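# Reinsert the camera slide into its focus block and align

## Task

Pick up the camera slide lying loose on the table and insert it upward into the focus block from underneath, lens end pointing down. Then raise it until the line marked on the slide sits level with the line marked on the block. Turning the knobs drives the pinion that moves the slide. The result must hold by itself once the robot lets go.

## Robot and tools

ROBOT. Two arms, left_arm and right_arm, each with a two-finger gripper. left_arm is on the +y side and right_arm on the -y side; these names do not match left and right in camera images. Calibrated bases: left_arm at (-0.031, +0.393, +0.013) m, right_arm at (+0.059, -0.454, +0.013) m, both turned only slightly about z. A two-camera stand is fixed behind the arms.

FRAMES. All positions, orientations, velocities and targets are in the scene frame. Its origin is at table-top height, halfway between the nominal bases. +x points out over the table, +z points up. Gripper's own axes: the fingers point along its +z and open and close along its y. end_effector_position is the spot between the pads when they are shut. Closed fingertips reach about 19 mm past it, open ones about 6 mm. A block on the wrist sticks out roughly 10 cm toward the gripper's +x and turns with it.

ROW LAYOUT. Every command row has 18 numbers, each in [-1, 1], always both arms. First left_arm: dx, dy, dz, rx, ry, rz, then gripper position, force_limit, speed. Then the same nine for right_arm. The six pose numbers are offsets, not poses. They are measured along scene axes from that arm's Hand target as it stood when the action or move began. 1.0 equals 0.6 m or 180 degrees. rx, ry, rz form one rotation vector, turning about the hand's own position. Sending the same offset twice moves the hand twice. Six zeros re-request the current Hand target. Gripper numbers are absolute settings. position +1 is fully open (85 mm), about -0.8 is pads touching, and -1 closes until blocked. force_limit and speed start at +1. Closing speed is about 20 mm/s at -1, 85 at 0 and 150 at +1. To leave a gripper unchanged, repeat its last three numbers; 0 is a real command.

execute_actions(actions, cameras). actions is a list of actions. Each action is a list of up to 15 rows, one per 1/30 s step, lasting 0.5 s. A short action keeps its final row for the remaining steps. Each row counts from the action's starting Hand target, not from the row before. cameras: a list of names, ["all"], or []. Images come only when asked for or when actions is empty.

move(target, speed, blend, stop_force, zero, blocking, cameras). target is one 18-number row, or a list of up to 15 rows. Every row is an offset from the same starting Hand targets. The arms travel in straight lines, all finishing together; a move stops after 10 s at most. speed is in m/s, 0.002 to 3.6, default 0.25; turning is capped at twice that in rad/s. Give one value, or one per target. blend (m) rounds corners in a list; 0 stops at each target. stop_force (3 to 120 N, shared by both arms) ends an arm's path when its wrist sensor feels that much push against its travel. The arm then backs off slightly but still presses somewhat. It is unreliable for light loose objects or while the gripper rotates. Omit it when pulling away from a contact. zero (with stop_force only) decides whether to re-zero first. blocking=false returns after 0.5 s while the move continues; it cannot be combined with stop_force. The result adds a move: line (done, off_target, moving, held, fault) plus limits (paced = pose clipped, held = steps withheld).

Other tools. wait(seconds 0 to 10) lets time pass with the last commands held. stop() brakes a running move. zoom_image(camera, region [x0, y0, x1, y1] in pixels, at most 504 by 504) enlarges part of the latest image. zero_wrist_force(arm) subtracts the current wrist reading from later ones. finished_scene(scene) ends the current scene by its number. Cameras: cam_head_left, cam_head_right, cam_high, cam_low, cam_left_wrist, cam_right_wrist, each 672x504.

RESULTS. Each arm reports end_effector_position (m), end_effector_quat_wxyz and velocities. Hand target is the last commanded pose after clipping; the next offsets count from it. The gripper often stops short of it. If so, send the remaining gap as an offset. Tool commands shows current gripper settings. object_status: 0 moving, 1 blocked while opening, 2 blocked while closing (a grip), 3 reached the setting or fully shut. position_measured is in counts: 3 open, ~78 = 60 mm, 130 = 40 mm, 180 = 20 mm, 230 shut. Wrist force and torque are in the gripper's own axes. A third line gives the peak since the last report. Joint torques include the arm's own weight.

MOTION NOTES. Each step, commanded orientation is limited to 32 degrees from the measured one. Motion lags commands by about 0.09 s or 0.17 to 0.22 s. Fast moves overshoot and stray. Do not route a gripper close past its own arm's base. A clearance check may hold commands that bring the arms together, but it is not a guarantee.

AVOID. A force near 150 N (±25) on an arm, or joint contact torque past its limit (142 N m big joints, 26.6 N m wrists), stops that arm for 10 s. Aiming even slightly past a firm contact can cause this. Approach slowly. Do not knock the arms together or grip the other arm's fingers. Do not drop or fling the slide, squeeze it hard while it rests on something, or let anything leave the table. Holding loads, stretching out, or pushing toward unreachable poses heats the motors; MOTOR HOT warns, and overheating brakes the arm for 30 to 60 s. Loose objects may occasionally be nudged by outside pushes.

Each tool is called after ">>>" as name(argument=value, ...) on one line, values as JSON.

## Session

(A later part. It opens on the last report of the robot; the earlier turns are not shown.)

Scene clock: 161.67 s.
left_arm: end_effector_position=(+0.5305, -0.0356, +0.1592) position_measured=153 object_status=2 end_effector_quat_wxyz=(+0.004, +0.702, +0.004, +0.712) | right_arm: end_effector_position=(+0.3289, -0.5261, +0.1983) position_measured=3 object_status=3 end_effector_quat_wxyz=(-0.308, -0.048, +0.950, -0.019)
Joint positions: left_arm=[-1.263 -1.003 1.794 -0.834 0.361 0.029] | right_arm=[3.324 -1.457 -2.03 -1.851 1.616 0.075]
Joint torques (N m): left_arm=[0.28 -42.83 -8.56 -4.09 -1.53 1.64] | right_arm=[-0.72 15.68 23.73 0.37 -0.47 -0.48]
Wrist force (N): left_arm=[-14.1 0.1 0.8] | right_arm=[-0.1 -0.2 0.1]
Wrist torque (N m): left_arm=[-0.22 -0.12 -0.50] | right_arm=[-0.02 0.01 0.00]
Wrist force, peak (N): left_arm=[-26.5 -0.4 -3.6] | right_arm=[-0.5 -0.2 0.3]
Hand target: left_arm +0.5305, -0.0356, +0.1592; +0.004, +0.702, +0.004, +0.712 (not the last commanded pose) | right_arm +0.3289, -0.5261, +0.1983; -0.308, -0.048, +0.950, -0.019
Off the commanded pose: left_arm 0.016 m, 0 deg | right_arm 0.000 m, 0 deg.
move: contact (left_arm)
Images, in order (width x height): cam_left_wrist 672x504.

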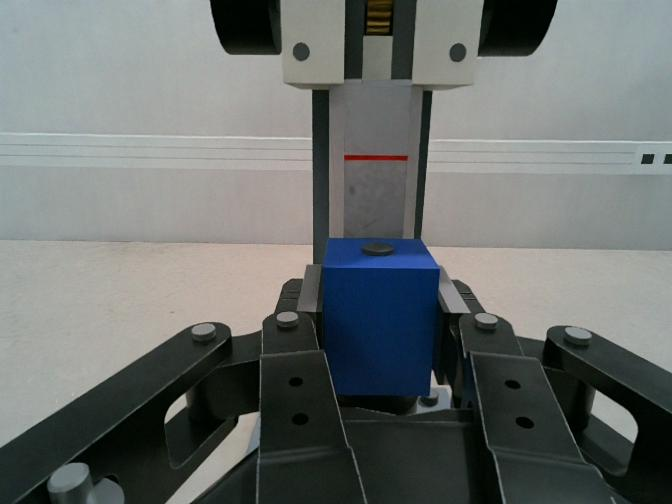

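>>> move(target=[0.0005,-0.0001,-0.0012,0,0,0,-1,0,-1,0,0,0,0,0,0,1,1,1], speed=0.03)

>>> move(target=[0,0,0.03,0,0,0,-1,0,-1,0,0,0,0,0,0,1,1,1], speed=0.01, stop_force=15, cameras=["cam_left_wrist"])

>>> zoom_image(camera="cam_left_wrist", region=[300, 0, 450, 130])

Scene clock: 163.20 s.
left_arm: end_effector_position=(+0.5308, -0.0357, +0.1584) position_measured=153 object_status=2 end_effector_quat_wxyz=(+0.004, +0.702, +0.004, +0.712) | right_arm: end_effector_position=(+0.3289, -0.5261, +0.1983) position_measured=3 object_status=3 end_effector_quat_wxyz=(-0.308, -0.048, +0.950, -0.019)
Joint positions: left_arm=[-1.263 -1.002 1.793 -0.835 0.362 0.029] | right_arm=[3.324 -1.457 -2.03 -1.851 1.616 0.075]
Joint torques (N m): left_arm=[15.8 -38.54 -32.74 -3.7 1.61 -0.86] | right_arm=[-1.1 16.06 22.15 0.42 -0.5 -0.08]
Wrist force (N): left_arm=[-3.9 0.1 -1.3] | right_arm=[0.1 0.0 0.1]
Wrist torque (N m): left_arm=[0.24 0.13 -0.38] | right_arm=[0.00 -0.01 0.00]
Wrist force, peak (N): left_arm=[-14.2 0.3 0.7] | right_arm=[0.5 -0.1 -0.1]
Hand target: left_arm +0.5308, -0.0357, +0.1584; +0.004, +0.702, +0.004, +0.712 | right_arm +0.3289, -0.5261, +0.1983; -0.308, -0.048, +0.950, -0.019
Off the commanded pose: left_arm 0.000 m, 0 deg | right_arm 0.000 m, 0 deg.
move: done

Scene clock: 164.03 s.
left_arm: end_effector_position=(+0.5308, -0.0357, +0.1591) position_measured=153 object_status=2 end_effector_quat_wxyz=(+0.004, +0.702, +0.004, +0.713) | right_arm: end_effector_position=(+0.3289, -0.5261, +0.1983) position_measured=3 object_status=3 end_effector_quat_wxyz=(-0.308, -0.048, +0.950, -0.019)
Joint positions: left_arm=[-1.262 -1.003 1.793 -0.834 0.362 0.029] | right_arm=[3.324 -1.457 -2.03 -1.851 1.616 0.075]
Joint torques (N m): left_arm=[13.7 -50.15 -12.95 -5.06 0.63 -1.2] | right_arm=[1.05 16.18 24.2 0.59 -0.31 -0.59]
Wrist force (N): left_arm=[-18.5 -3.2 -7.8] | right_arm=[0.0 0.0 -0.3]
Wrist torque (N m): left_arm=[-0.27 0.46 -0.66] | right_arm=[0.01 0.00 0.00]
Wrist force, peak (N): left_arm=[-29.4 -1.3 -11.5] | right_arm=[-0.1 0.4 0.0]
Hand target: left_arm +0.5308, -0.0357, +0.1591; +0.004, +0.702, +0.004, +0.713 (not the last commanded pose) | right_arm +0.3289, -0.5261, +0.1983; -0.308, -0.048, +0.950, -0.019
Off the commanded pose: left_arm 0.017 m, 0 deg | right_arm 0.000 m, 0 deg.
move: contact (left_arm)
Images, in order (width x height): cam_left_wrist 672x504.

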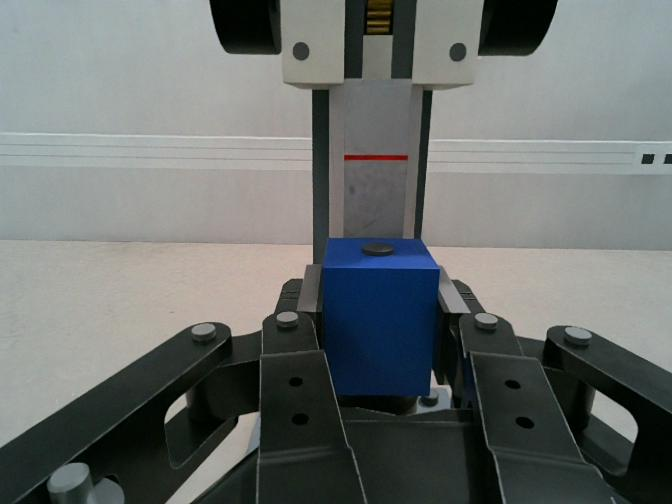

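Scaled by 3.360 from the camera's 672x504 image, which has a finer 960x720 frame.

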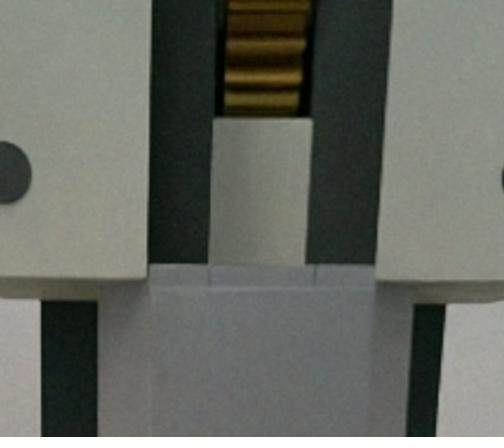

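>>> move(target=[-0.0005,0.00015,-0.001,0,0,0,-1,0,-1,0,0,0,0,0,0,1,1,1], speed=0.03)

>>> move(target=[0,0,0.02,0,0,0,-1,0,-1,0,0,0,0,0,0,1,1,1], speed=0.006, stop_force=28, cameras=["cam_left_wrist"])

>>> zoom_image(camera="cam_left_wrist", region=[300, 0, 450, 130])

Scene clock: 165.30 s.
left_arm: end_effector_position=(+0.5305, -0.0356, +0.1585) position_measured=153 object_status=2 end_effector_quat_wxyz=(+0.004, +0.702, +0.004, +0.713) | right_arm: end_effector_position=(+0.3289, -0.5261, +0.1983) position_measured=3 object_status=3 end_effector_quat_wxyz=(-0.308, -0.048, +0.950, -0.019)
Joint positions: left_arm=[-1.263 -1.002 1.794 -0.836 0.361 0.029] | right_arm=[3.324 -1.457 -2.03 -1.851 1.616 0.075]
Joint torques (N m): left_arm=[-12.39 -36.95 -6.71 -3.65 -1.38 0.74] | right_arm=[-0.06 17.72 22.71 0.37 -0.51 -0.46]
Wrist force (N): left_arm=[-4.3 -0.2 -1.1] | right_arm=[-0.1 0.0 0.0]
Wrist torque (N m): left_arm=[0.13 0.10 -0.37] | right_arm=[0.00 0.02 0.00]
Wrist force, peak (N): left_arm=[-18.0 -3.1 -7.5] | right_arm=[-0.3 -0.3 0.2]
Hand target: left_arm +0.5305, -0.0356, +0.1585; +0.004, +0.702, +0.004, +0.713 | right_arm +0.3289, -0.5261, +0.1983; -0.308, -0.048, +0.950, -0.019
Off the commanded pose: left_arm 0.000 m, 0 deg | right_arm 0.000 m, 0 deg.
move: done

Scene clock: 166.67 s.
left_arm: end_effector_position=(+0.5304, -0.0355, +0.1597) position_measured=153 object_status=2 end_effector_quat_wxyz=(+0.004, +0.702, +0.004, +0.712) | right_arm: end_effector_position=(+0.3289, -0.5261, +0.1983) position_measured=3 object_status=3 end_effector_quat_wxyz=(-0.308, -0.048, +0.950, -0.019)
Joint positions: left_arm=[-1.263 -1.004 1.794 -0.832 0.361 0.029] | right_arm=[3.324 -1.457 -2.03 -1.851 1.616 0.075]
Joint torques (N m): left_arm=[6.58 -53.46 -16.21 -6.3 -0.56 1.29] | right_arm=[-0.09 16.5 22.98 0.38 -0.5 -0.44]
Wrist force (N): left_arm=[-32.6 2.6 -8.2] | right_arm=[0.1 0.1 -0.3]
Wrist torque (N m): left_arm=[-0.61 0.28 -0.36] | right_arm=[0.03 -0.02 0.00]
Wrist force, peak (N): left_arm=[-39.9 1.6 -11.8] | right_arm=[-0.4 0.1 0.1]
Hand target: left_arm +0.5304, -0.0355, +0.1597; +0.004, +0.702, +0.004, +0.712 (not the last commanded pose) | right_arm +0.3289, -0.5261, +0.1983; -0.308, -0.048, +0.950, -0.019
Off the commanded pose: left_arm 0.011 m, 0 deg | right_arm 0.000 m, 0 deg.
move: contact (left_arm)
Images, in order (width x height): cam_left_wrist 672x504.

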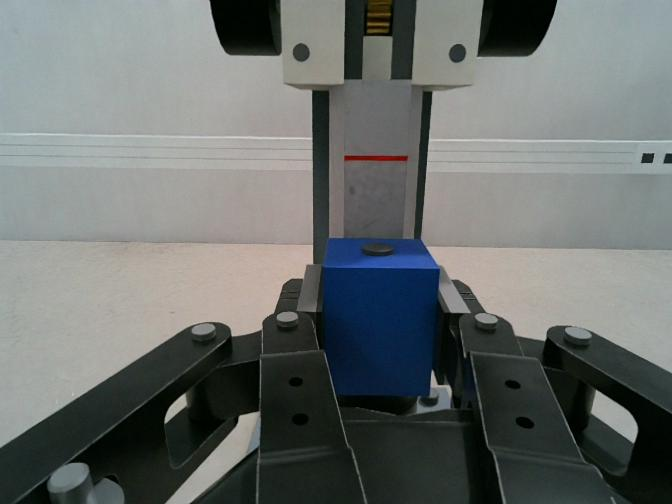

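Scaled by 3.360 from the camera's 672x504 image, which has a finer 960x720 frame.

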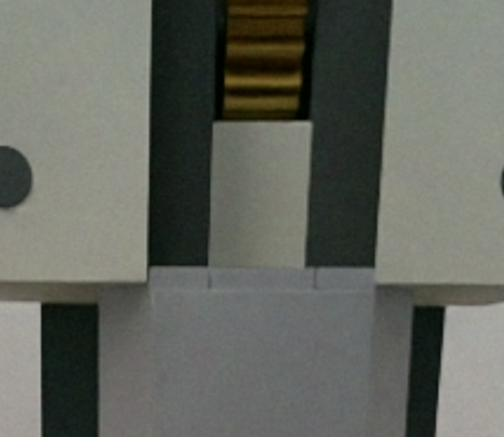

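>>> move(target=[-0.0007,0.0005,-0.002,0,0,-0.0067,-1,0,-1,0,0,0,0,0,0,1,1,1], speed=0.03)

>>> move(target=[0,0,0.02,0,0,0,-1,0,-1,0,0,0,0,0,0,1,1,1], speed=0.008, stop_force=20, cameras=["cam_left_wrist"])

>>> zoom_image(camera="cam_left_wrist", region=[300, 0, 450, 130])

Scene clock: 168.97 s.
left_arm: end_effector_position=(+0.5300, -0.0351, +0.1584) position_measured=153 object_status=2 end_effector_quat_wxyz=(+0.011, +0.702, -0.004, +0.712) | right_arm: end_effector_position=(+0.3289, -0.5261, +0.1983) position_measured=3 object_status=3 end_effector_quat_wxyz=(-0.308, -0.048, +0.950, -0.019)
Joint positions: left_arm=[-1.26 -1.011 1.81 -0.839 0.386 0.026] | right_arm=[3.324 -1.457 -2.03 -1.851 1.616 0.075]
Joint torques (N m): left_arm=[6.65 -42.79 -28.78 -2.92 -0.9 -0.64] | right_arm=[-0.68 16.15 23.32 0.18 -0.36 -0.28]
Wrist force (N): left_arm=[-5.9 -2.9 0.4] | right_arm=[-0.4 0.3 0.1]
Wrist torque (N m): left_arm=[0.24 0.05 -0.40] | right_arm=[0.05 0.07 0.00]
Wrist force, peak (N): left_arm=[-32.9 2.8 -8.0] | right_arm=[-0.5 0.0 -0.1]
Hand target: left_arm +0.5300, -0.0352, +0.1585; +0.011, +0.702, -0.003, +0.712 | right_arm +0.3289, -0.5261, +0.1983; -0.308, -0.048, +0.950, -0.019
Off the commanded pose: left_arm 0.000 m, 0 deg | right_arm 0.000 m, 0 deg.
move: done

Scene clock: 171.23 s.
left_arm: end_effector_position=(+0.5300, -0.0352, +0.1705) position_measured=153 object_status=2 end_effector_quat_wxyz=(+0.011, +0.702, -0.003, +0.712) | right_arm: end_effector_position=(+0.3289, -0.5261, +0.1983) position_measured=3 object_status=3 end_effector_quat_wxyz=(-0.308, -0.048, +0.950, -0.019)
Joint positions: left_arm=[-1.26 -1.031 1.803 -0.812 0.386 0.026] | right_arm=[3.324 -1.457 -2.03 -1.851 1.616 0.075]
Joint torques (N m): left_arm=[-19.11 -38.47 -26.8 -4.68 2.58 -0.75] | right_arm=[-0.91 16.94 23.44 0.46 -0.24 -0.55]
Wrist force (N): left_arm=[-8.1 -4.7 9.1] | right_arm=[-0.1 0.1 0.1]
Wrist torque (N m): left_arm=[0.24 -0.44 -0.51] | right_arm=[0.01 0.01 0.00]
Wrist force, peak (N): left_arm=[-12.7 -3.8 2.2] | right_arm=[0.5 0.3 -0.5]
Hand target: left_arm +0.5300, -0.0352, +0.1705; +0.011, +0.702, -0.003, +0.712 | right_arm +0.3289, -0.5261, +0.1983; -0.308, -0.048, +0.950, -0.019
Off the commanded pose: left_arm 0.000 m, 0 deg | right_arm 0.000 m, 0 deg.
move: done
Images, in order (width x height): cam_left_wrist 672x504.

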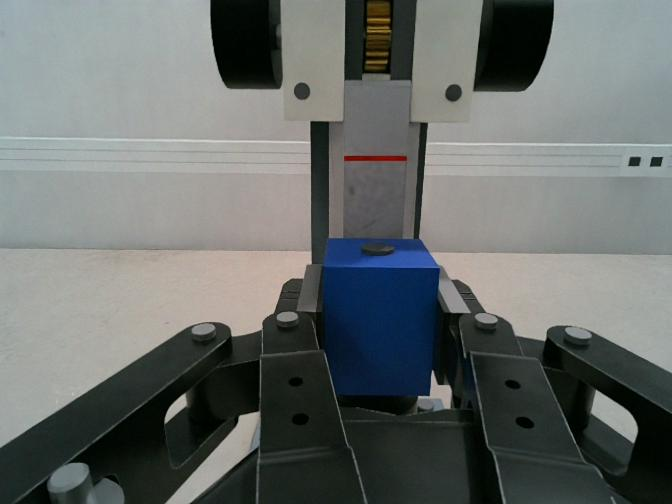

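Scaled by 3.360 from the camera's 672x504 image, which has a finer 960x720 frame.

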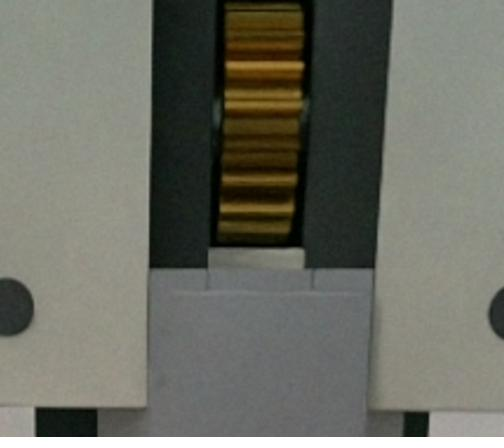

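>>> move(target=[0.0006,0.0003,0.02,0,0,0,-1,0,-1,0,0,0,0,0,0,1,1,1], speed=0.008, stop_force=20, cameras=["cam_left_wrist","cam_head_right"])

>>> zoom_image(camera="cam_head_right", region=[340, 150, 410, 260])

Scene clock: 173.40 s.
left_arm: end_effector_position=(+0.5299, -0.0351, +0.1714) position_measured=153 object_status=2 end_effector_quat_wxyz=(+0.011, +0.702, -0.004, +0.712) | right_arm: end_effector_position=(+0.3289, -0.5261, +0.1983) position_measured=3 object_status=3 end_effector_quat_wxyz=(-0.308, -0.048, +0.950, -0.019)
Joint positions: left_arm=[-1.26 -1.033 1.803 -0.81 0.386 0.026] | right_arm=[3.324 -1.457 -2.03 -1.851 1.616 0.075]
Joint torques (N m): left_arm=[-14.1 -53.85 -14.58 -5.32 -0.83 -1.17] | right_arm=[0.58 17.65 22.09 0.54 -0.56 -0.26]
Wrist force (N): left_arm=[-26.4 -2.9 5.9] | right_arm=[-0.2 0.1 0.1]
Wrist torque (N m): left_arm=[-0.13 0.07 -0.42] | right_arm=[0.01 0.03 0.00]
Wrist force, peak (N): left_arm=[-39.7 -2.6 6.2] | right_arm=[0.1 0.4 -0.5]
Hand target: left_arm +0.5299, -0.0351, +0.1714; +0.011, +0.702, -0.004, +0.712 (not the last commanded pose) | right_arm +0.3289, -0.5261, +0.1983; -0.308, -0.048, +0.950, -0.019
Off the commanded pose: left_arm 0.011 m, 0 deg | right_arm 0.000 m, 0 deg.
move: contact (left_arm)
Images, in order (width x height): cam_head_right 672x504, cam_left_wrist 672x504.

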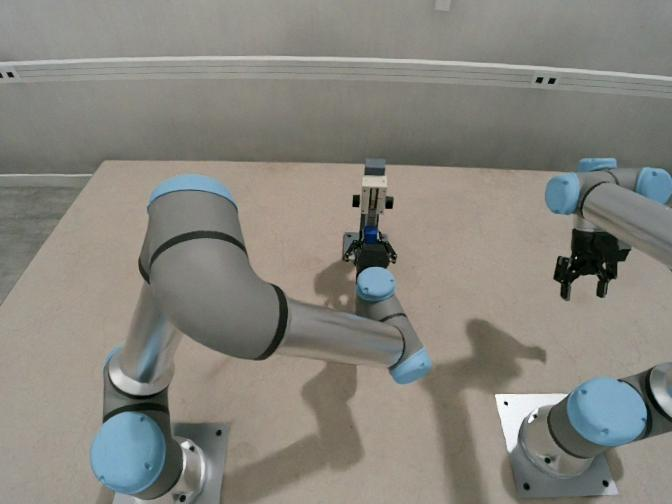

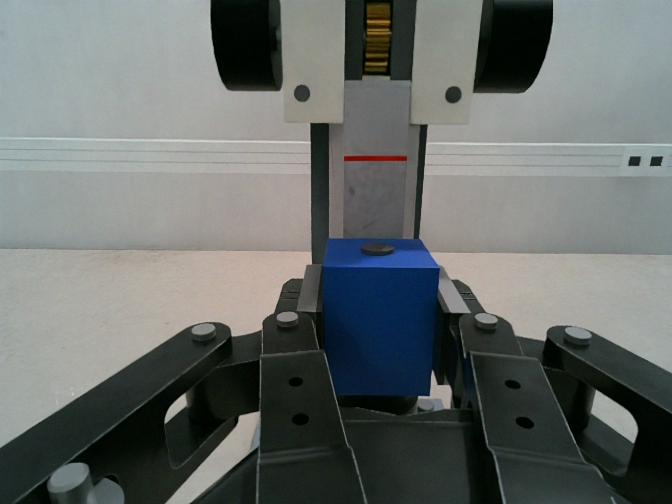

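Scaled by 4.582 from the camera's 672x504 image, which has a finer 960x720 frame.

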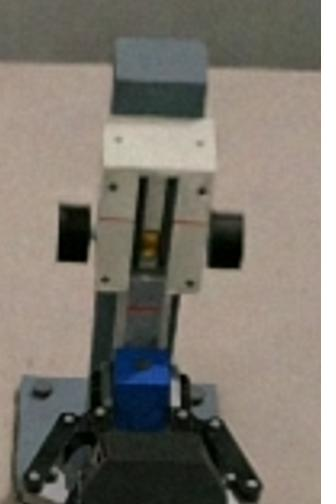

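>>> move(target=[0.001,0.0005,-0.002,0,0,0,-1,0,-1,0,0,0,0,0,0,1,1,1], speed=0.02)

>>> move(target=[0,0,0.02,0,0,0,-1,0,-1,0,0,0,0,0,0,1,1,1], speed=0.008, stop_force=35, cameras=["cam_left_wrist"])

>>> zoom_image(camera="cam_left_wrist", region=[300, 0, 450, 130])

Scene clock: 175.30 s.
left_arm: end_effector_position=(+0.5305, -0.0348, +0.1701) position_measured=153 object_status=2 end_effector_quat_wxyz=(+0.011, +0.702, -0.004, +0.712) | right_arm: end_effector_position=(+0.3289, -0.5261, +0.1983) position_measured=3 object_status=3 end_effector_quat_wxyz=(-0.308, -0.048, +0.950, -0.019)
Joint positions: left_arm=[-1.258 -1.03 1.803 -0.812 0.387 0.026] | right_arm=[3.324 -1.457 -2.03 -1.851 1.616 0.075]
Joint torques (N m): left_arm=[15.81 -37.42 -6.29 -3.61 0.97 -2.09] | right_arm=[1.34 14.86 23.12 0.3 -0.64 -0.49]
Wrist force (N): left_arm=[-3.2 -0.5 -4.7] | right_arm=[-0.2 0.2 -0.3]
Wrist torque (N m): left_arm=[0.03 0.30 -0.24] | right_arm=[0.03 0.03 0.00]
Wrist force, peak (N): left_arm=[-26.6 -2.7 5.9] | right_arm=[-0.2 0.5 -0.1]
Hand target: left_arm +0.5305, -0.0348, +0.1702; +0.011, +0.702, -0.004, +0.712 | right_arm +0.3289, -0.5261, +0.1983; -0.308, -0.048, +0.950, -0.019
Off the commanded pose: left_arm 0.000 m, 0 deg | right_arm 0.000 m, 0 deg.
move: done

Scene clock: 176.57 s.
left_arm: end_effector_position=(+0.5305, -0.0348, +0.1742) position_measured=153 object_status=2 end_effector_quat_wxyz=(+0.011, +0.702, -0.004, +0.712) | right_arm: end_effector_position=(+0.3289, -0.5261, +0.1983) position_measured=3 object_status=3 end_effector_quat_wxyz=(-0.308, -0.048, +0.950, -0.019)
Joint positions: left_arm=[-1.258 -1.037 1.801 -0.803 0.387 0.026] | right_arm=[3.324 -1.457 -2.03 -1.851 1.616 0.075]
Joint torques (N m): left_arm=[14.91 -62.66 -20.52 -7.77 -1.93 0.61] | right_arm=[0.36 16.97 22.71 0.32 -0.66 -0.43]
Wrist force (N): left_arm=[-43.7 1.6 -3.3] | right_arm=[0.1 -0.1 0.1]
Wrist torque (N m): left_arm=[-0.29 0.91 -0.27] | right_arm=[-0.01 -0.01 0.00]
Wrist force, peak (N): left_arm=[-51.7 6.9 8.6] | right_arm=[-0.5 0.3 0.0]
Hand target: left_arm +0.5305, -0.0347, +0.1742; +0.011, +0.702, -0.004, +0.712 (not the last commanded pose) | right_arm +0.3289, -0.5261, +0.1983; -0.308, -0.048, +0.950, -0.019
Off the commanded pose: left_arm 0.008 m, 0 deg | right_arm 0.000 m, 0 deg.
move: contact (left_arm)
Images, in order (width x height): cam_left_wrist 672x504.

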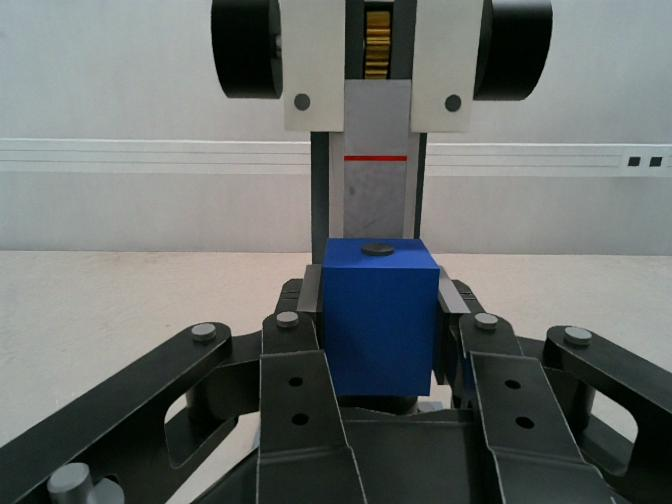

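Scaled by 3.360 from the camera's 672x504 image, which has a finer 960x720 frame.

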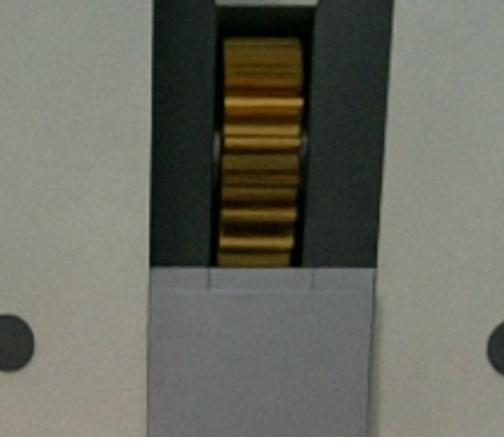

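>>> move(target=[0,0,-0.001,0,0,0,-1,0,-1,0,0,0,0,0,0,1,1,1], speed=0.02, cameras=["cam_high","cam_low","cam_left_wrist"])

>>> zoom_image(camera="cam_high", region=[270, 140, 330, 220])

>>> zoom_image(camera="cam_low", region=[320, 100, 370, 240])

>>> zoom_image(camera="cam_left_wrist", region=[300, 0, 450, 130])

Scene clock: 178.90 s.
left_arm: end_effector_position=(+0.5305, -0.0348, +0.1736) position_measured=153 object_status=2 end_effector_quat_wxyz=(+0.011, +0.702, -0.004, +0.712) | right_arm: end_effector_position=(+0.3289, -0.5261, +0.1983) position_measured=3 object_status=3 end_effector_quat_wxyz=(-0.308, -0.048, +0.950, -0.019)
Joint positions: left_arm=[-1.258 -1.036 1.801 -0.804 0.387 0.026] | right_arm=[3.324 -1.457 -2.03 -1.851 1.616 0.075]
Joint torques (N m): left_arm=[10.68 -37.66 -9.32 -3.76 -1.55 0.21] | right_arm=[0.44 17.64 23.3 0.36 -0.35 -0.37]
Wrist force (N): left_arm=[-8.2 -1.7 -5.3] | right_arm=[-0.1 0.1 -0.1]
Wrist torque (N m): left_arm=[-0.14 0.43 -0.26] | right_arm=[0.01 0.00 0.00]
Wrist force, peak (N): left_arm=[-43.5 2.0 -2.8] | right_arm=[-0.5 0.0 -0.1]
Hand target: left_arm +0.5305, -0.0347, +0.1736; +0.011, +0.702, -0.004, +0.712 | right_arm +0.3289, -0.5261, +0.1983; -0.308, -0.048, +0.950, -0.019
Off the commanded pose: left_arm 0.000 m, 0 deg | right_arm 0.000 m, 0 deg.
move: done
Images, in order (width x height): cam_high 672x504, cam_low 672x504, cam_left_wrist 672x504.

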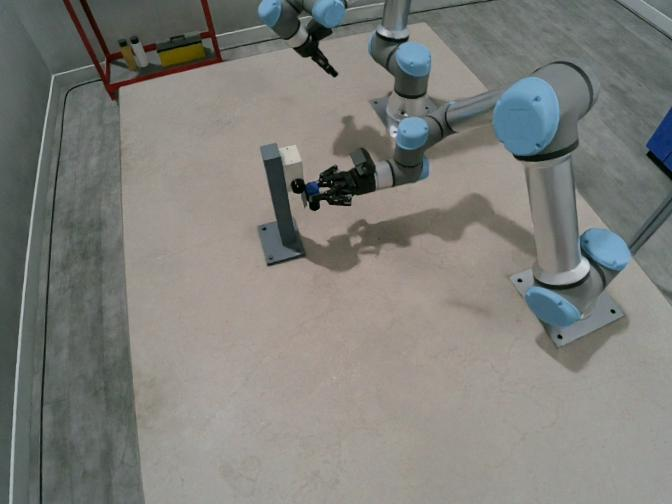

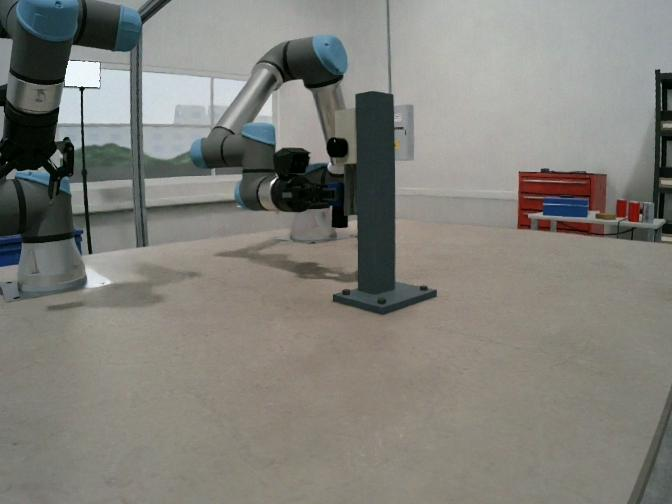

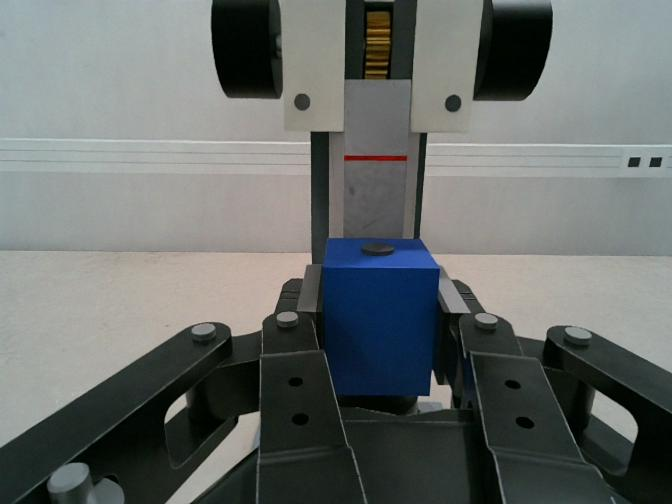

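Scaled by 6.300 from the camera's 672x504 image, which has a finer 960x720 frame.

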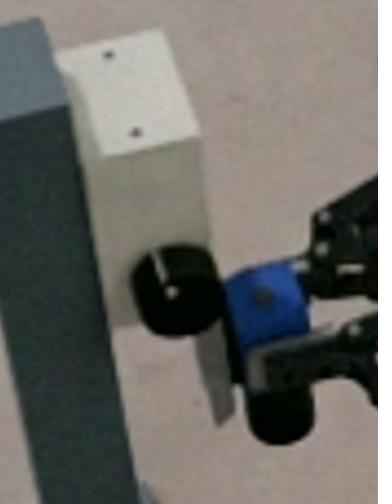

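Scaled by 3.600 from the camera's 672x504 image, which has a finer 960x720 frame.

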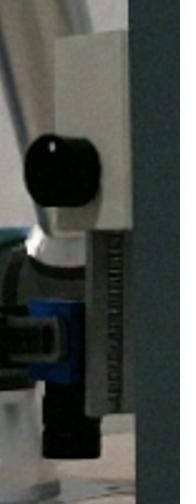

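Scaled by 3.360 from the camera's 672x504 image, which has a finer 960x720 frame.

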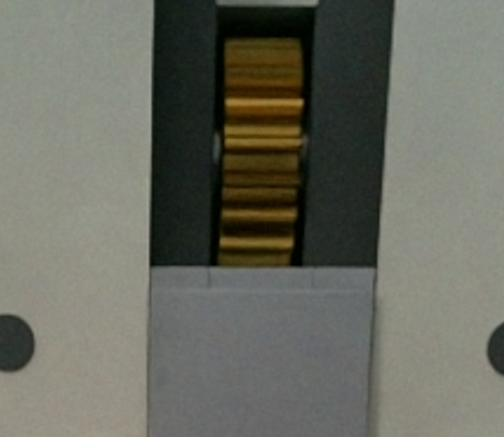

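>>> move(target=[-0.0003,0.0001,0.02,0,0,0,-1,0,-1,0,0,0,0,0,0,1,1,1], speed=0.006, stop_force=55, cameras=["cam_left_wrist"])

>>> zoom_image(camera="cam_left_wrist", region=[300, 0, 450, 130])

Scene clock: 181.07 s.
left_arm: end_effector_position=(+0.5305, -0.0346, +0.1746) position_measured=153 object_status=2 end_effector_quat_wxyz=(+0.011, +0.702, -0.004, +0.712) | right_arm: end_effector_position=(+0.3289, -0.5261, +0.1983) position_measured=3 object_status=3 end_effector_quat_wxyz=(-0.308, -0.048, +0.950, -0.019)
Joint positions: left_arm=[-1.258 -1.038 1.801 -0.801 0.387 0.026] | right_arm=[3.324 -1.457 -2.03 -1.851 1.616 0.075]
Joint torques (N m): left_arm=[5.14 -76.12 -19.15 -6.94 -4.32 1.27] | right_arm=[-0.04 16.23 23.18 0.47 -0.25 -0.26]
Wrist force (N): left_arm=[-61.6 17.5 21.2] | right_arm=[0.1 0.1 -0.1]
Wrist torque (N m): left_arm=[0.18 1.00 0.00] | right_arm=[0.02 -0.02 0.00]
Wrist force, peak (N): left_arm=[-71.6 17.7 25.5] | right_arm=[-0.2 0.5 -0.1]
Hand target: left_arm +0.5304, -0.0346, +0.1746; +0.011, +0.702, -0.004, +0.712 (not the last commanded pose) | right_arm +0.3289, -0.5261, +0.1983; -0.308, -0.048, +0.950, -0.019
Off the commanded pose: left_arm 0.011 m, 0 deg | right_arm 0.000 m, 0 deg.
move: contact (left_arm)
Images, in order (width x height): cam_left_wrist 672x504.

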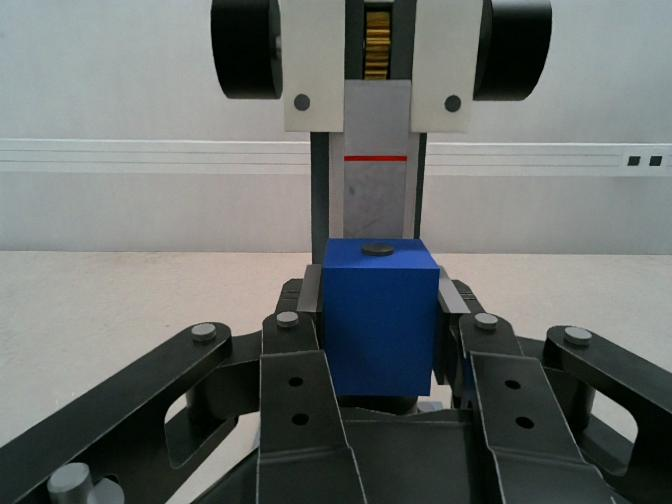

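Scaled by 3.360 from the camera's 672x504 image, which has a finer 960x720 frame.

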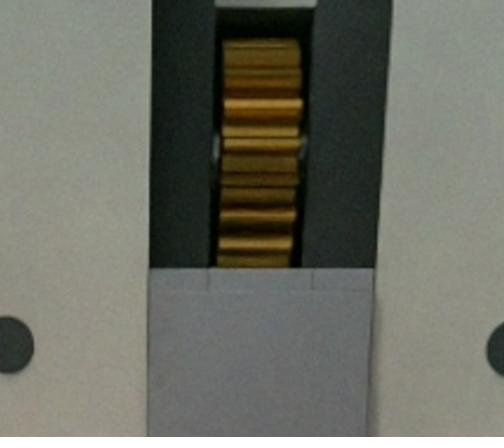

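>>> move(target=[[0.0005,-0.0003,-0.002,0,0,0,-1,0,-1,0.285,0.54,0.17,0.494,-0.133,-0.182,1,1,1]], speed=0.25, cameras=["cam_right_wrist","cam_head_right","cam_high","cam_low"])

Scene clock: 188.07 s.
left_arm: end_effector_position=(+0.5307, -0.0347, +0.1738) position_measured=153 object_status=2 end_effector_quat_wxyz=(+0.011, +0.702, -0.004, +0.712) | right_arm: end_effector_position=(+0.4310, -0.3322, +0.2598) position_measured=3 object_status=3 end_effector_quat_wxyz=(-0.137, -0.022, +0.882, +0.451)
Joint positions: left_arm=[-1.258 -1.037 1.8 -0.802 0.388 0.026] | right_arm=[3.255 -1.516 -2.071 -1.413 2.524 -0.076]
Joint torques (N m): left_arm=[18.28 -35.39 -7.33 -4.11 1.19 -2.07] | right_arm=[-3.54 28.09 36.11 1.21 -0.15 -1.64]
Wrist force (N): left_arm=[-3.8 1.2 -6.2] | right_arm=[0.3 -1.0 1.0]
Wrist torque (N m): left_arm=[0.06 0.62 -0.22] | right_arm=[-0.14 0.00 -0.38]
Wrist force, peak (N): left_arm=[-61.6 17.7 21.4] | right_arm=[-2.0 0.2 2.9]
Hand target: left_arm +0.5306, -0.0347, +0.1738; +0.011, +0.702, -0.004, +0.712 | right_arm +0.4310, -0.3322, +0.2599; -0.137, -0.022, +0.882, +0.451 (not the last commanded pose)
Off the commanded pose: left_arm 0.000 m, 0 deg | right_arm 0.153 m, 39 deg.
move: held (right_arm; a check stopped the path); limits=held
pose unreachable (right arm): on one or more control steps of this call, first in action 0 (counted from 0), this arm could not follow its commanded pose, so it was not sent that pose on those steps. It may still have moved: this result reports where it is.
cause: moving toward the commanded pose would bring two parts of the arm too close to each other (its gripper and another part of the arm, with joints 4 (wrist 1) to 6 (wrist 3) between them, 6 mm apart when it was first held).
Images, in order (width x height): cam_head_right 672x504, cam_high 672x504, cam_low 672x504, cam_right_wrist 672x504.

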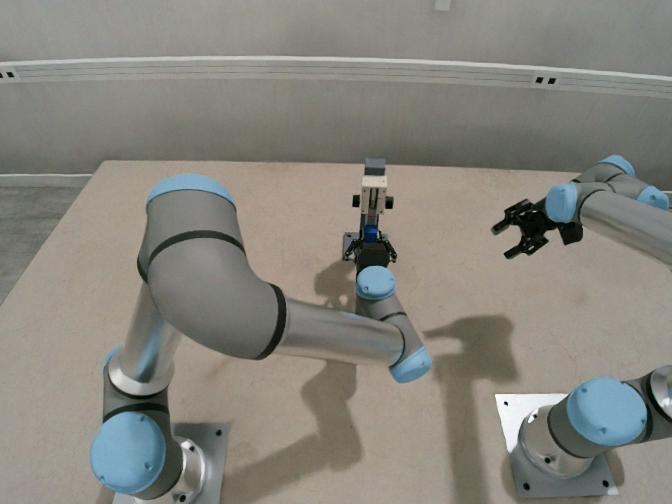

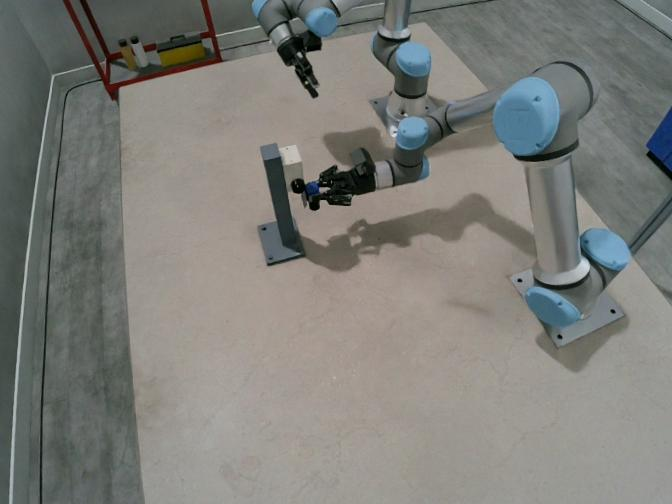

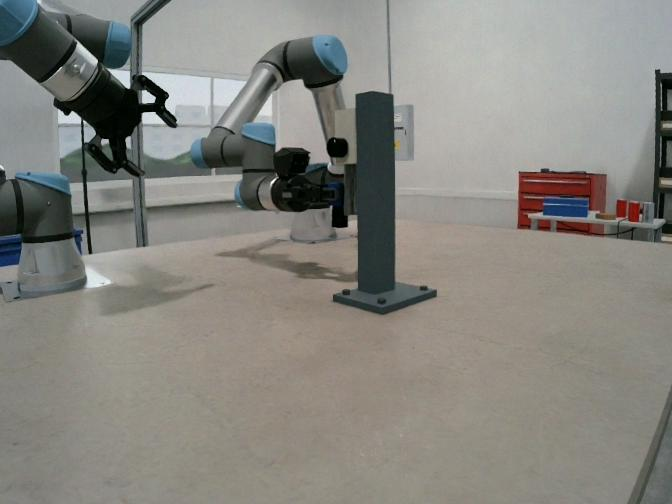

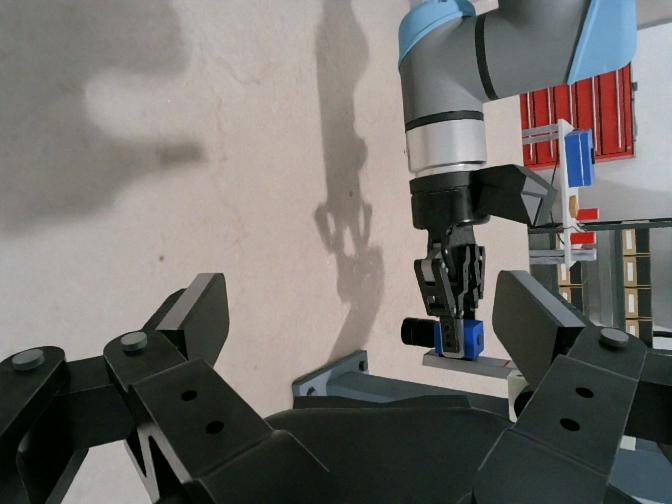

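>>> move(target=[[0,0,0,0,0,0,-1,0,-1,0,0,0,0.1184,0.348,-0.1878,1,1,1],[0,0,0,0,0,0,-1,0,-1,0.215,0.23,-0.01,0.1184,0.348,-0.1878,1,1,1]], speed=0.3, cameras=["cam_right_wrist","cam_head_right","cam_high","cam_low"])

Scene clock: 191.97 s.
left_arm: end_effector_position=(+0.5306, -0.0347, +0.1738) position_measured=153 object_status=2 end_effector_quat_wxyz=(+0.011, +0.702, -0.004, +0.712) | right_arm: end_effector_position=(+0.4311, -0.3323, +0.2600) position_measured=3 object_status=3 end_effector_quat_wxyz=(-0.144, -0.012, +0.879, +0.455)
Joint positions: left_arm=[-1.258 -1.037 1.801 -0.802 0.388 0.026] | right_arm=[3.25 -1.521 -2.07 -1.423 2.535 -0.069]
Joint torques (N m): left_arm=[14.8 -40.14 -6.42 -2.22 -0.21 -2.12] | right_arm=[4.11 29.21 23.97 3.93 -0.2 -1.69]
Wrist force (N): left_arm=[-3.4 2.0 -5.9] | right_arm=[0.4 -1.0 0.6]
Wrist torque (N m): left_arm=[0.08 0.60 -0.19] | right_arm=[-0.15 -0.01 -0.37]
Wrist force, peak (N): left_arm=[-3.8 1.3 -6.2] | right_arm=[0.1 -2.2 1.3]
Hand target: left_arm +0.5306, -0.0347, +0.1738; +0.011, +0.702, -0.004, +0.712 | right_arm +0.4311, -0.3322, +0.2600; -0.144, -0.012, +0.879, +0.455 (not the last commanded pose)
Off the commanded pose: left_arm 0.000 m, 0 deg | right_arm 0.189 m, 73 deg.
move: held (right_arm; a check stopped the path); path passed 0 of 2 targets; limits=held
pose unreachable (right arm): on one or more control steps of this call, first in action 0 (counted from 0), this arm could not follow its commanded pose, so it was not sent that pose on those steps. It may still have moved: this result reports where it is.
cause: moving toward the commanded pose would bring two parts of the arm too close to each other (its gripper and another part of the arm, with joints 4 (wrist 1) to 6 (wrist 3) between them, 4 mm apart when it was first held).
Images, in order (width x height): cam_head_right 672x504, cam_high 672x504, cam_low 672x504, cam_right_wrist 672x504.

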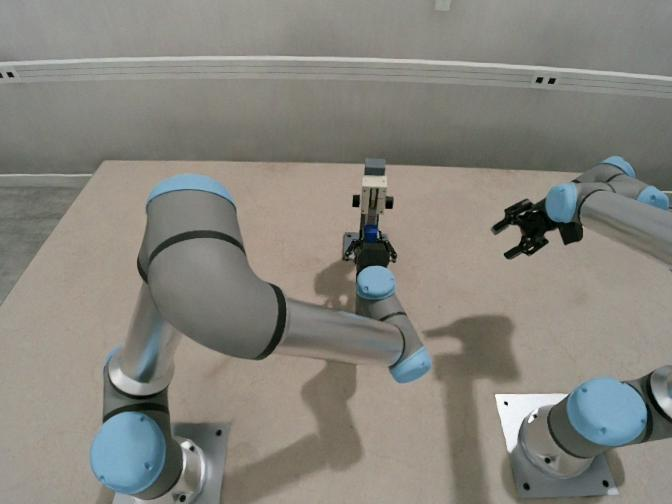

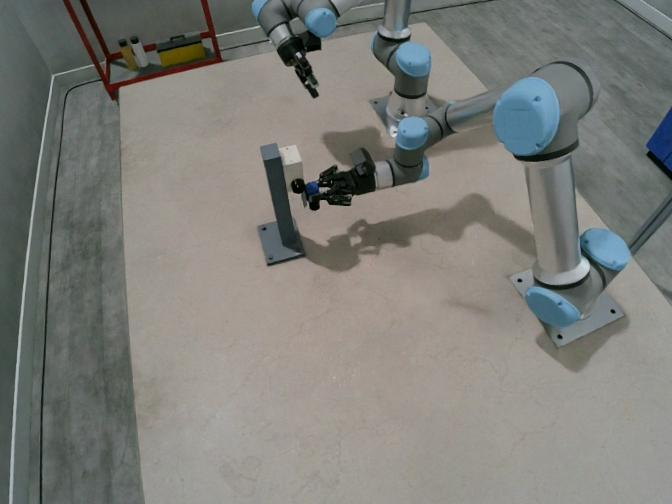

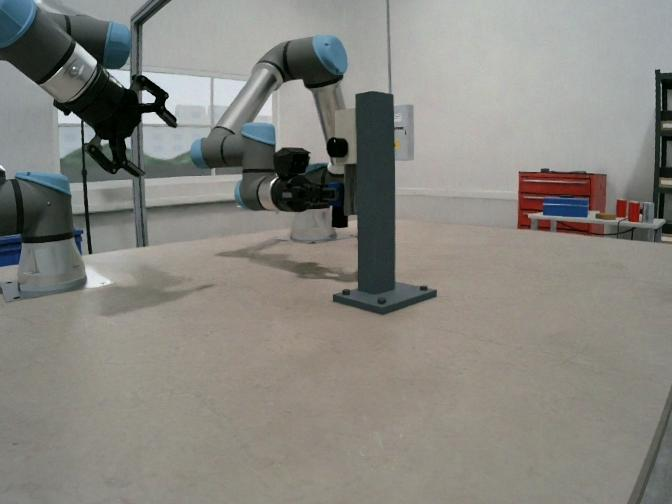

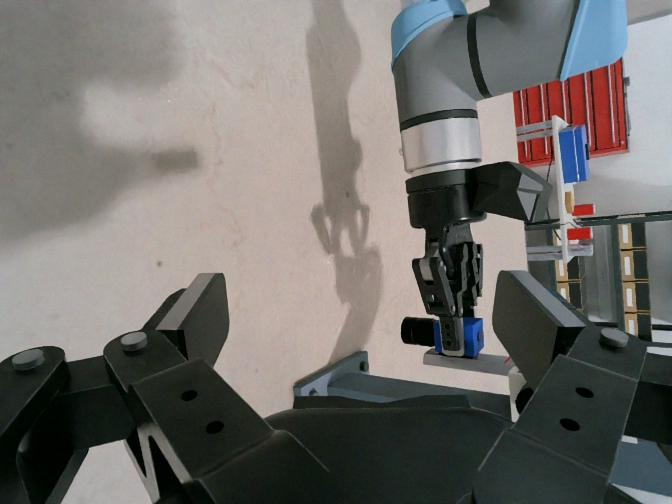

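>>> move(target=[[0,0,0,0,0,0,-1,0,-1,0.115,0.12,0.267,-0.16,-0.3085,0.4466,1,1,1],[0,0,0,0,0,0,-1,0,-1,0.245,0.37,0.267,-0.16,-0.3085,0.4466,1,1,1]], speed=0.4, cameras=["cam_right_wrist","cam_head_right","cam_high","cam_low"])

Scene clock: 199.60 s.
left_arm: end_effector_position=(+0.5306, -0.0347, +0.1738) position_measured=153 object_status=2 end_effector_quat_wxyz=(+0.011, +0.702, -0.004, +0.712) | right_arm: end_effector_position=(+0.5780, -0.1103, +0.4202) position_measured=3 object_status=3 end_effector_quat_wxyz=(+0.000, +0.707, -0.707, -0.001)
Joint positions: left_arm=[-1.258 -1.037 1.801 -0.802 0.388 0.026] | right_arm=[3.933 -1.879 -1.013 -1.821 1.572 -0.77]
Joint torques (N m): left_arm=[11.22 -42.61 -6.31 0.94 -1.92 -2.06] | right_arm=[3.37 30.49 36.26 3.12 1.68 -0.22]
Wrist force (N): left_arm=[-3.3 2.1 -5.7] | right_arm=[0.7 0.5 0.9]
Wrist torque (N m): left_arm=[0.08 0.59 -0.20] | right_arm=[0.06 -0.26 0.20]
Wrist force, peak (N): left_arm=[-3.3 2.1 -6.0] | right_arm=[5.4 1.7 0.3]
Hand target: left_arm +0.5306, -0.0347, +0.1738; +0.011, +0.702, -0.004, +0.712 | right_arm +0.5781, -0.1102, +0.4202; +0.000, +0.707, -0.707, -0.001
Off the commanded pose: left_arm 0.000 m, 0 deg | right_arm 0.000 m, 0 deg.
move: done
Images, in order (width x height): cam_head_right 672x504, cam_high 672x504, cam_low 672x504, cam_right_wrist 672x504.

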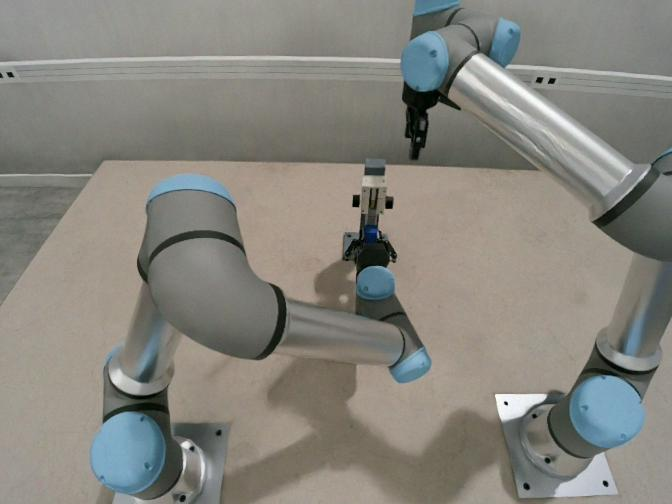

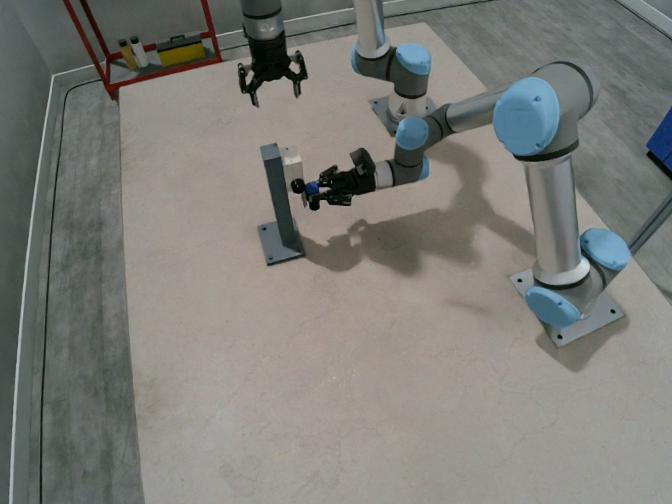

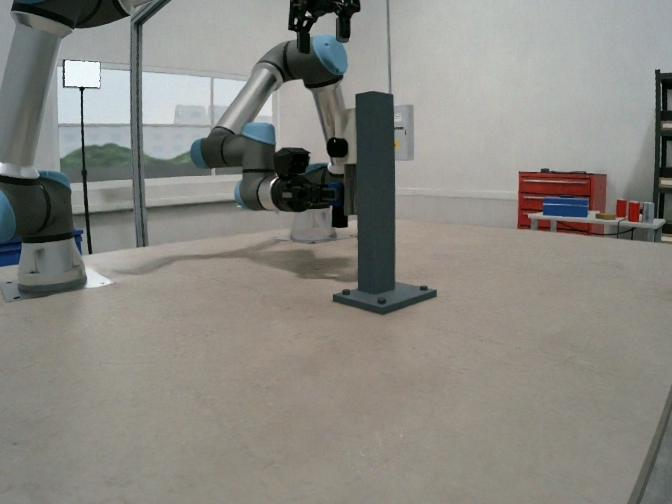

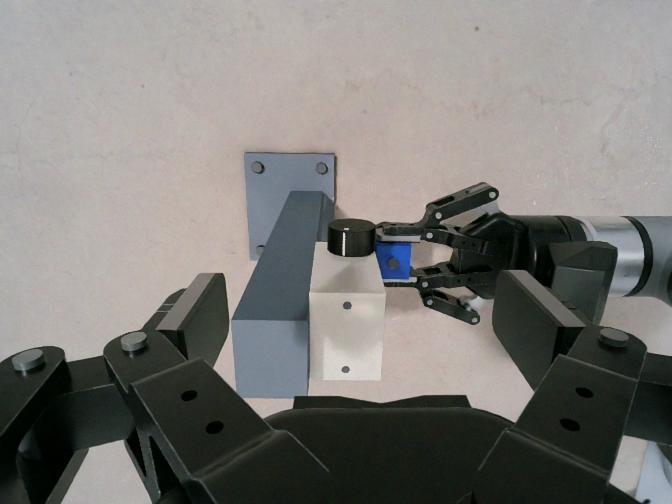

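>>> move(target=[0,0,0,0,0,0,-1,0,-1,-0.005,0.034,-0.167,0,0,0,1,1,1], speed=0.2, cameras=["cam_right_wrist","cam_head_right","cam_low"])

Scene clock: 202.63 s.
left_arm: end_effector_position=(+0.5306, -0.0347, +0.1738) position_measured=153 object_status=2 end_effector_quat_wxyz=(+0.011, +0.702, -0.004, +0.712) | right_arm: end_effector_position=(+0.5750, -0.0898, +0.3200) position_measured=3 object_status=3 end_effector_quat_wxyz=(+0.000, +0.707, -0.707, -0.001)
Joint positions: left_arm=[-1.258 -1.037 1.801 -0.802 0.388 0.026] | right_arm=[3.96 -1.872 -1.28 -1.561 1.572 -0.744]
Joint torques (N m): left_arm=[8.86 -42.2 -6.29 1.24 -1.95 -2.04] | right_arm=[-6.76 48.45 18.35 3.98 -1.96 -1.76]
Wrist force (N): left_arm=[-3.2 2.0 -5.8] | right_arm=[0.8 0.4 0.6]
Wrist torque (N m): left_arm=[0.07 0.59 -0.20] | right_arm=[0.08 -0.30 0.08]
Wrist force, peak (N): left_arm=[-3.5 1.8 -6.1] | right_arm=[-0.1 0.7 3.7]
Hand target: left_arm +0.5306, -0.0347, +0.1738; +0.011, +0.702, -0.004, +0.712 | right_arm +0.5751, -0.0898, +0.3200; +0.000, +0.707, -0.707, -0.001
Off the commanded pose: left_arm 0.000 m, 0 deg | right_arm 0.000 m, 0 deg.
move: done
Images, in order (width x height): cam_head_right 672x504, cam_low 672x504, cam_right_wrist 672x504.

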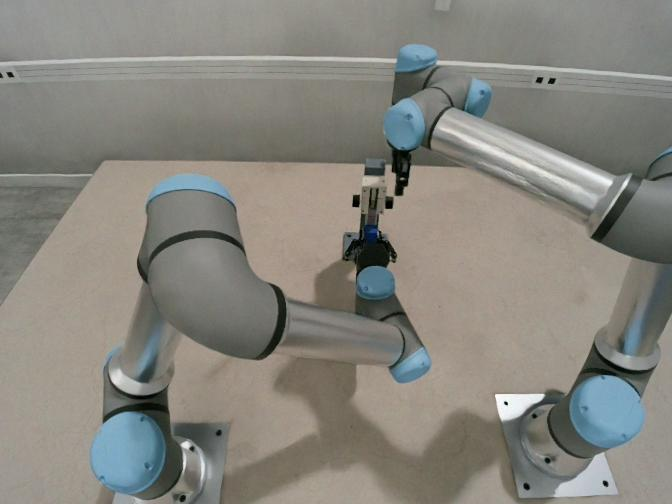

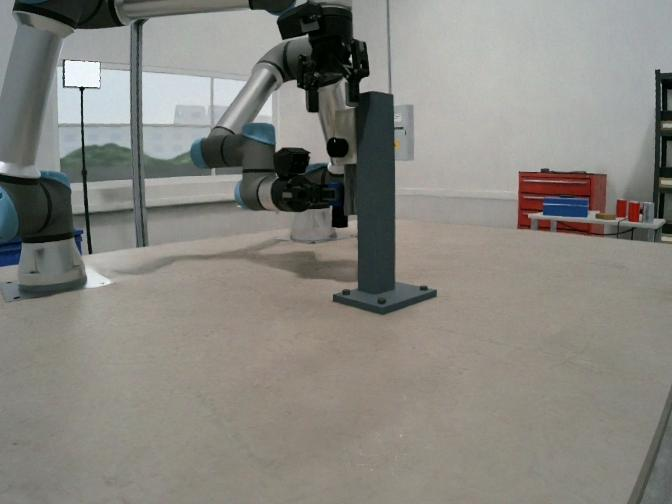

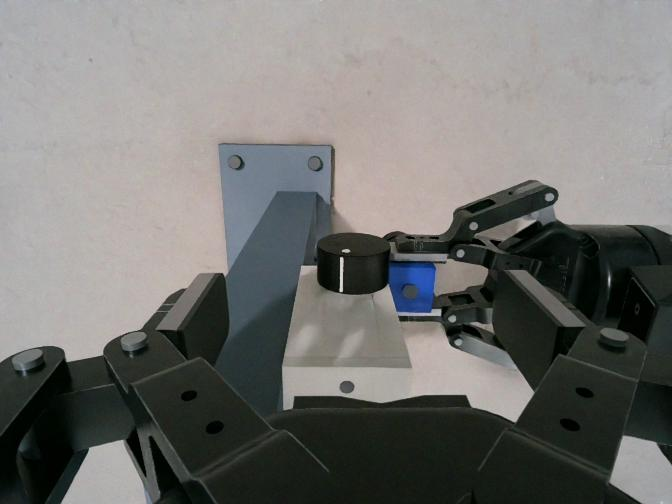

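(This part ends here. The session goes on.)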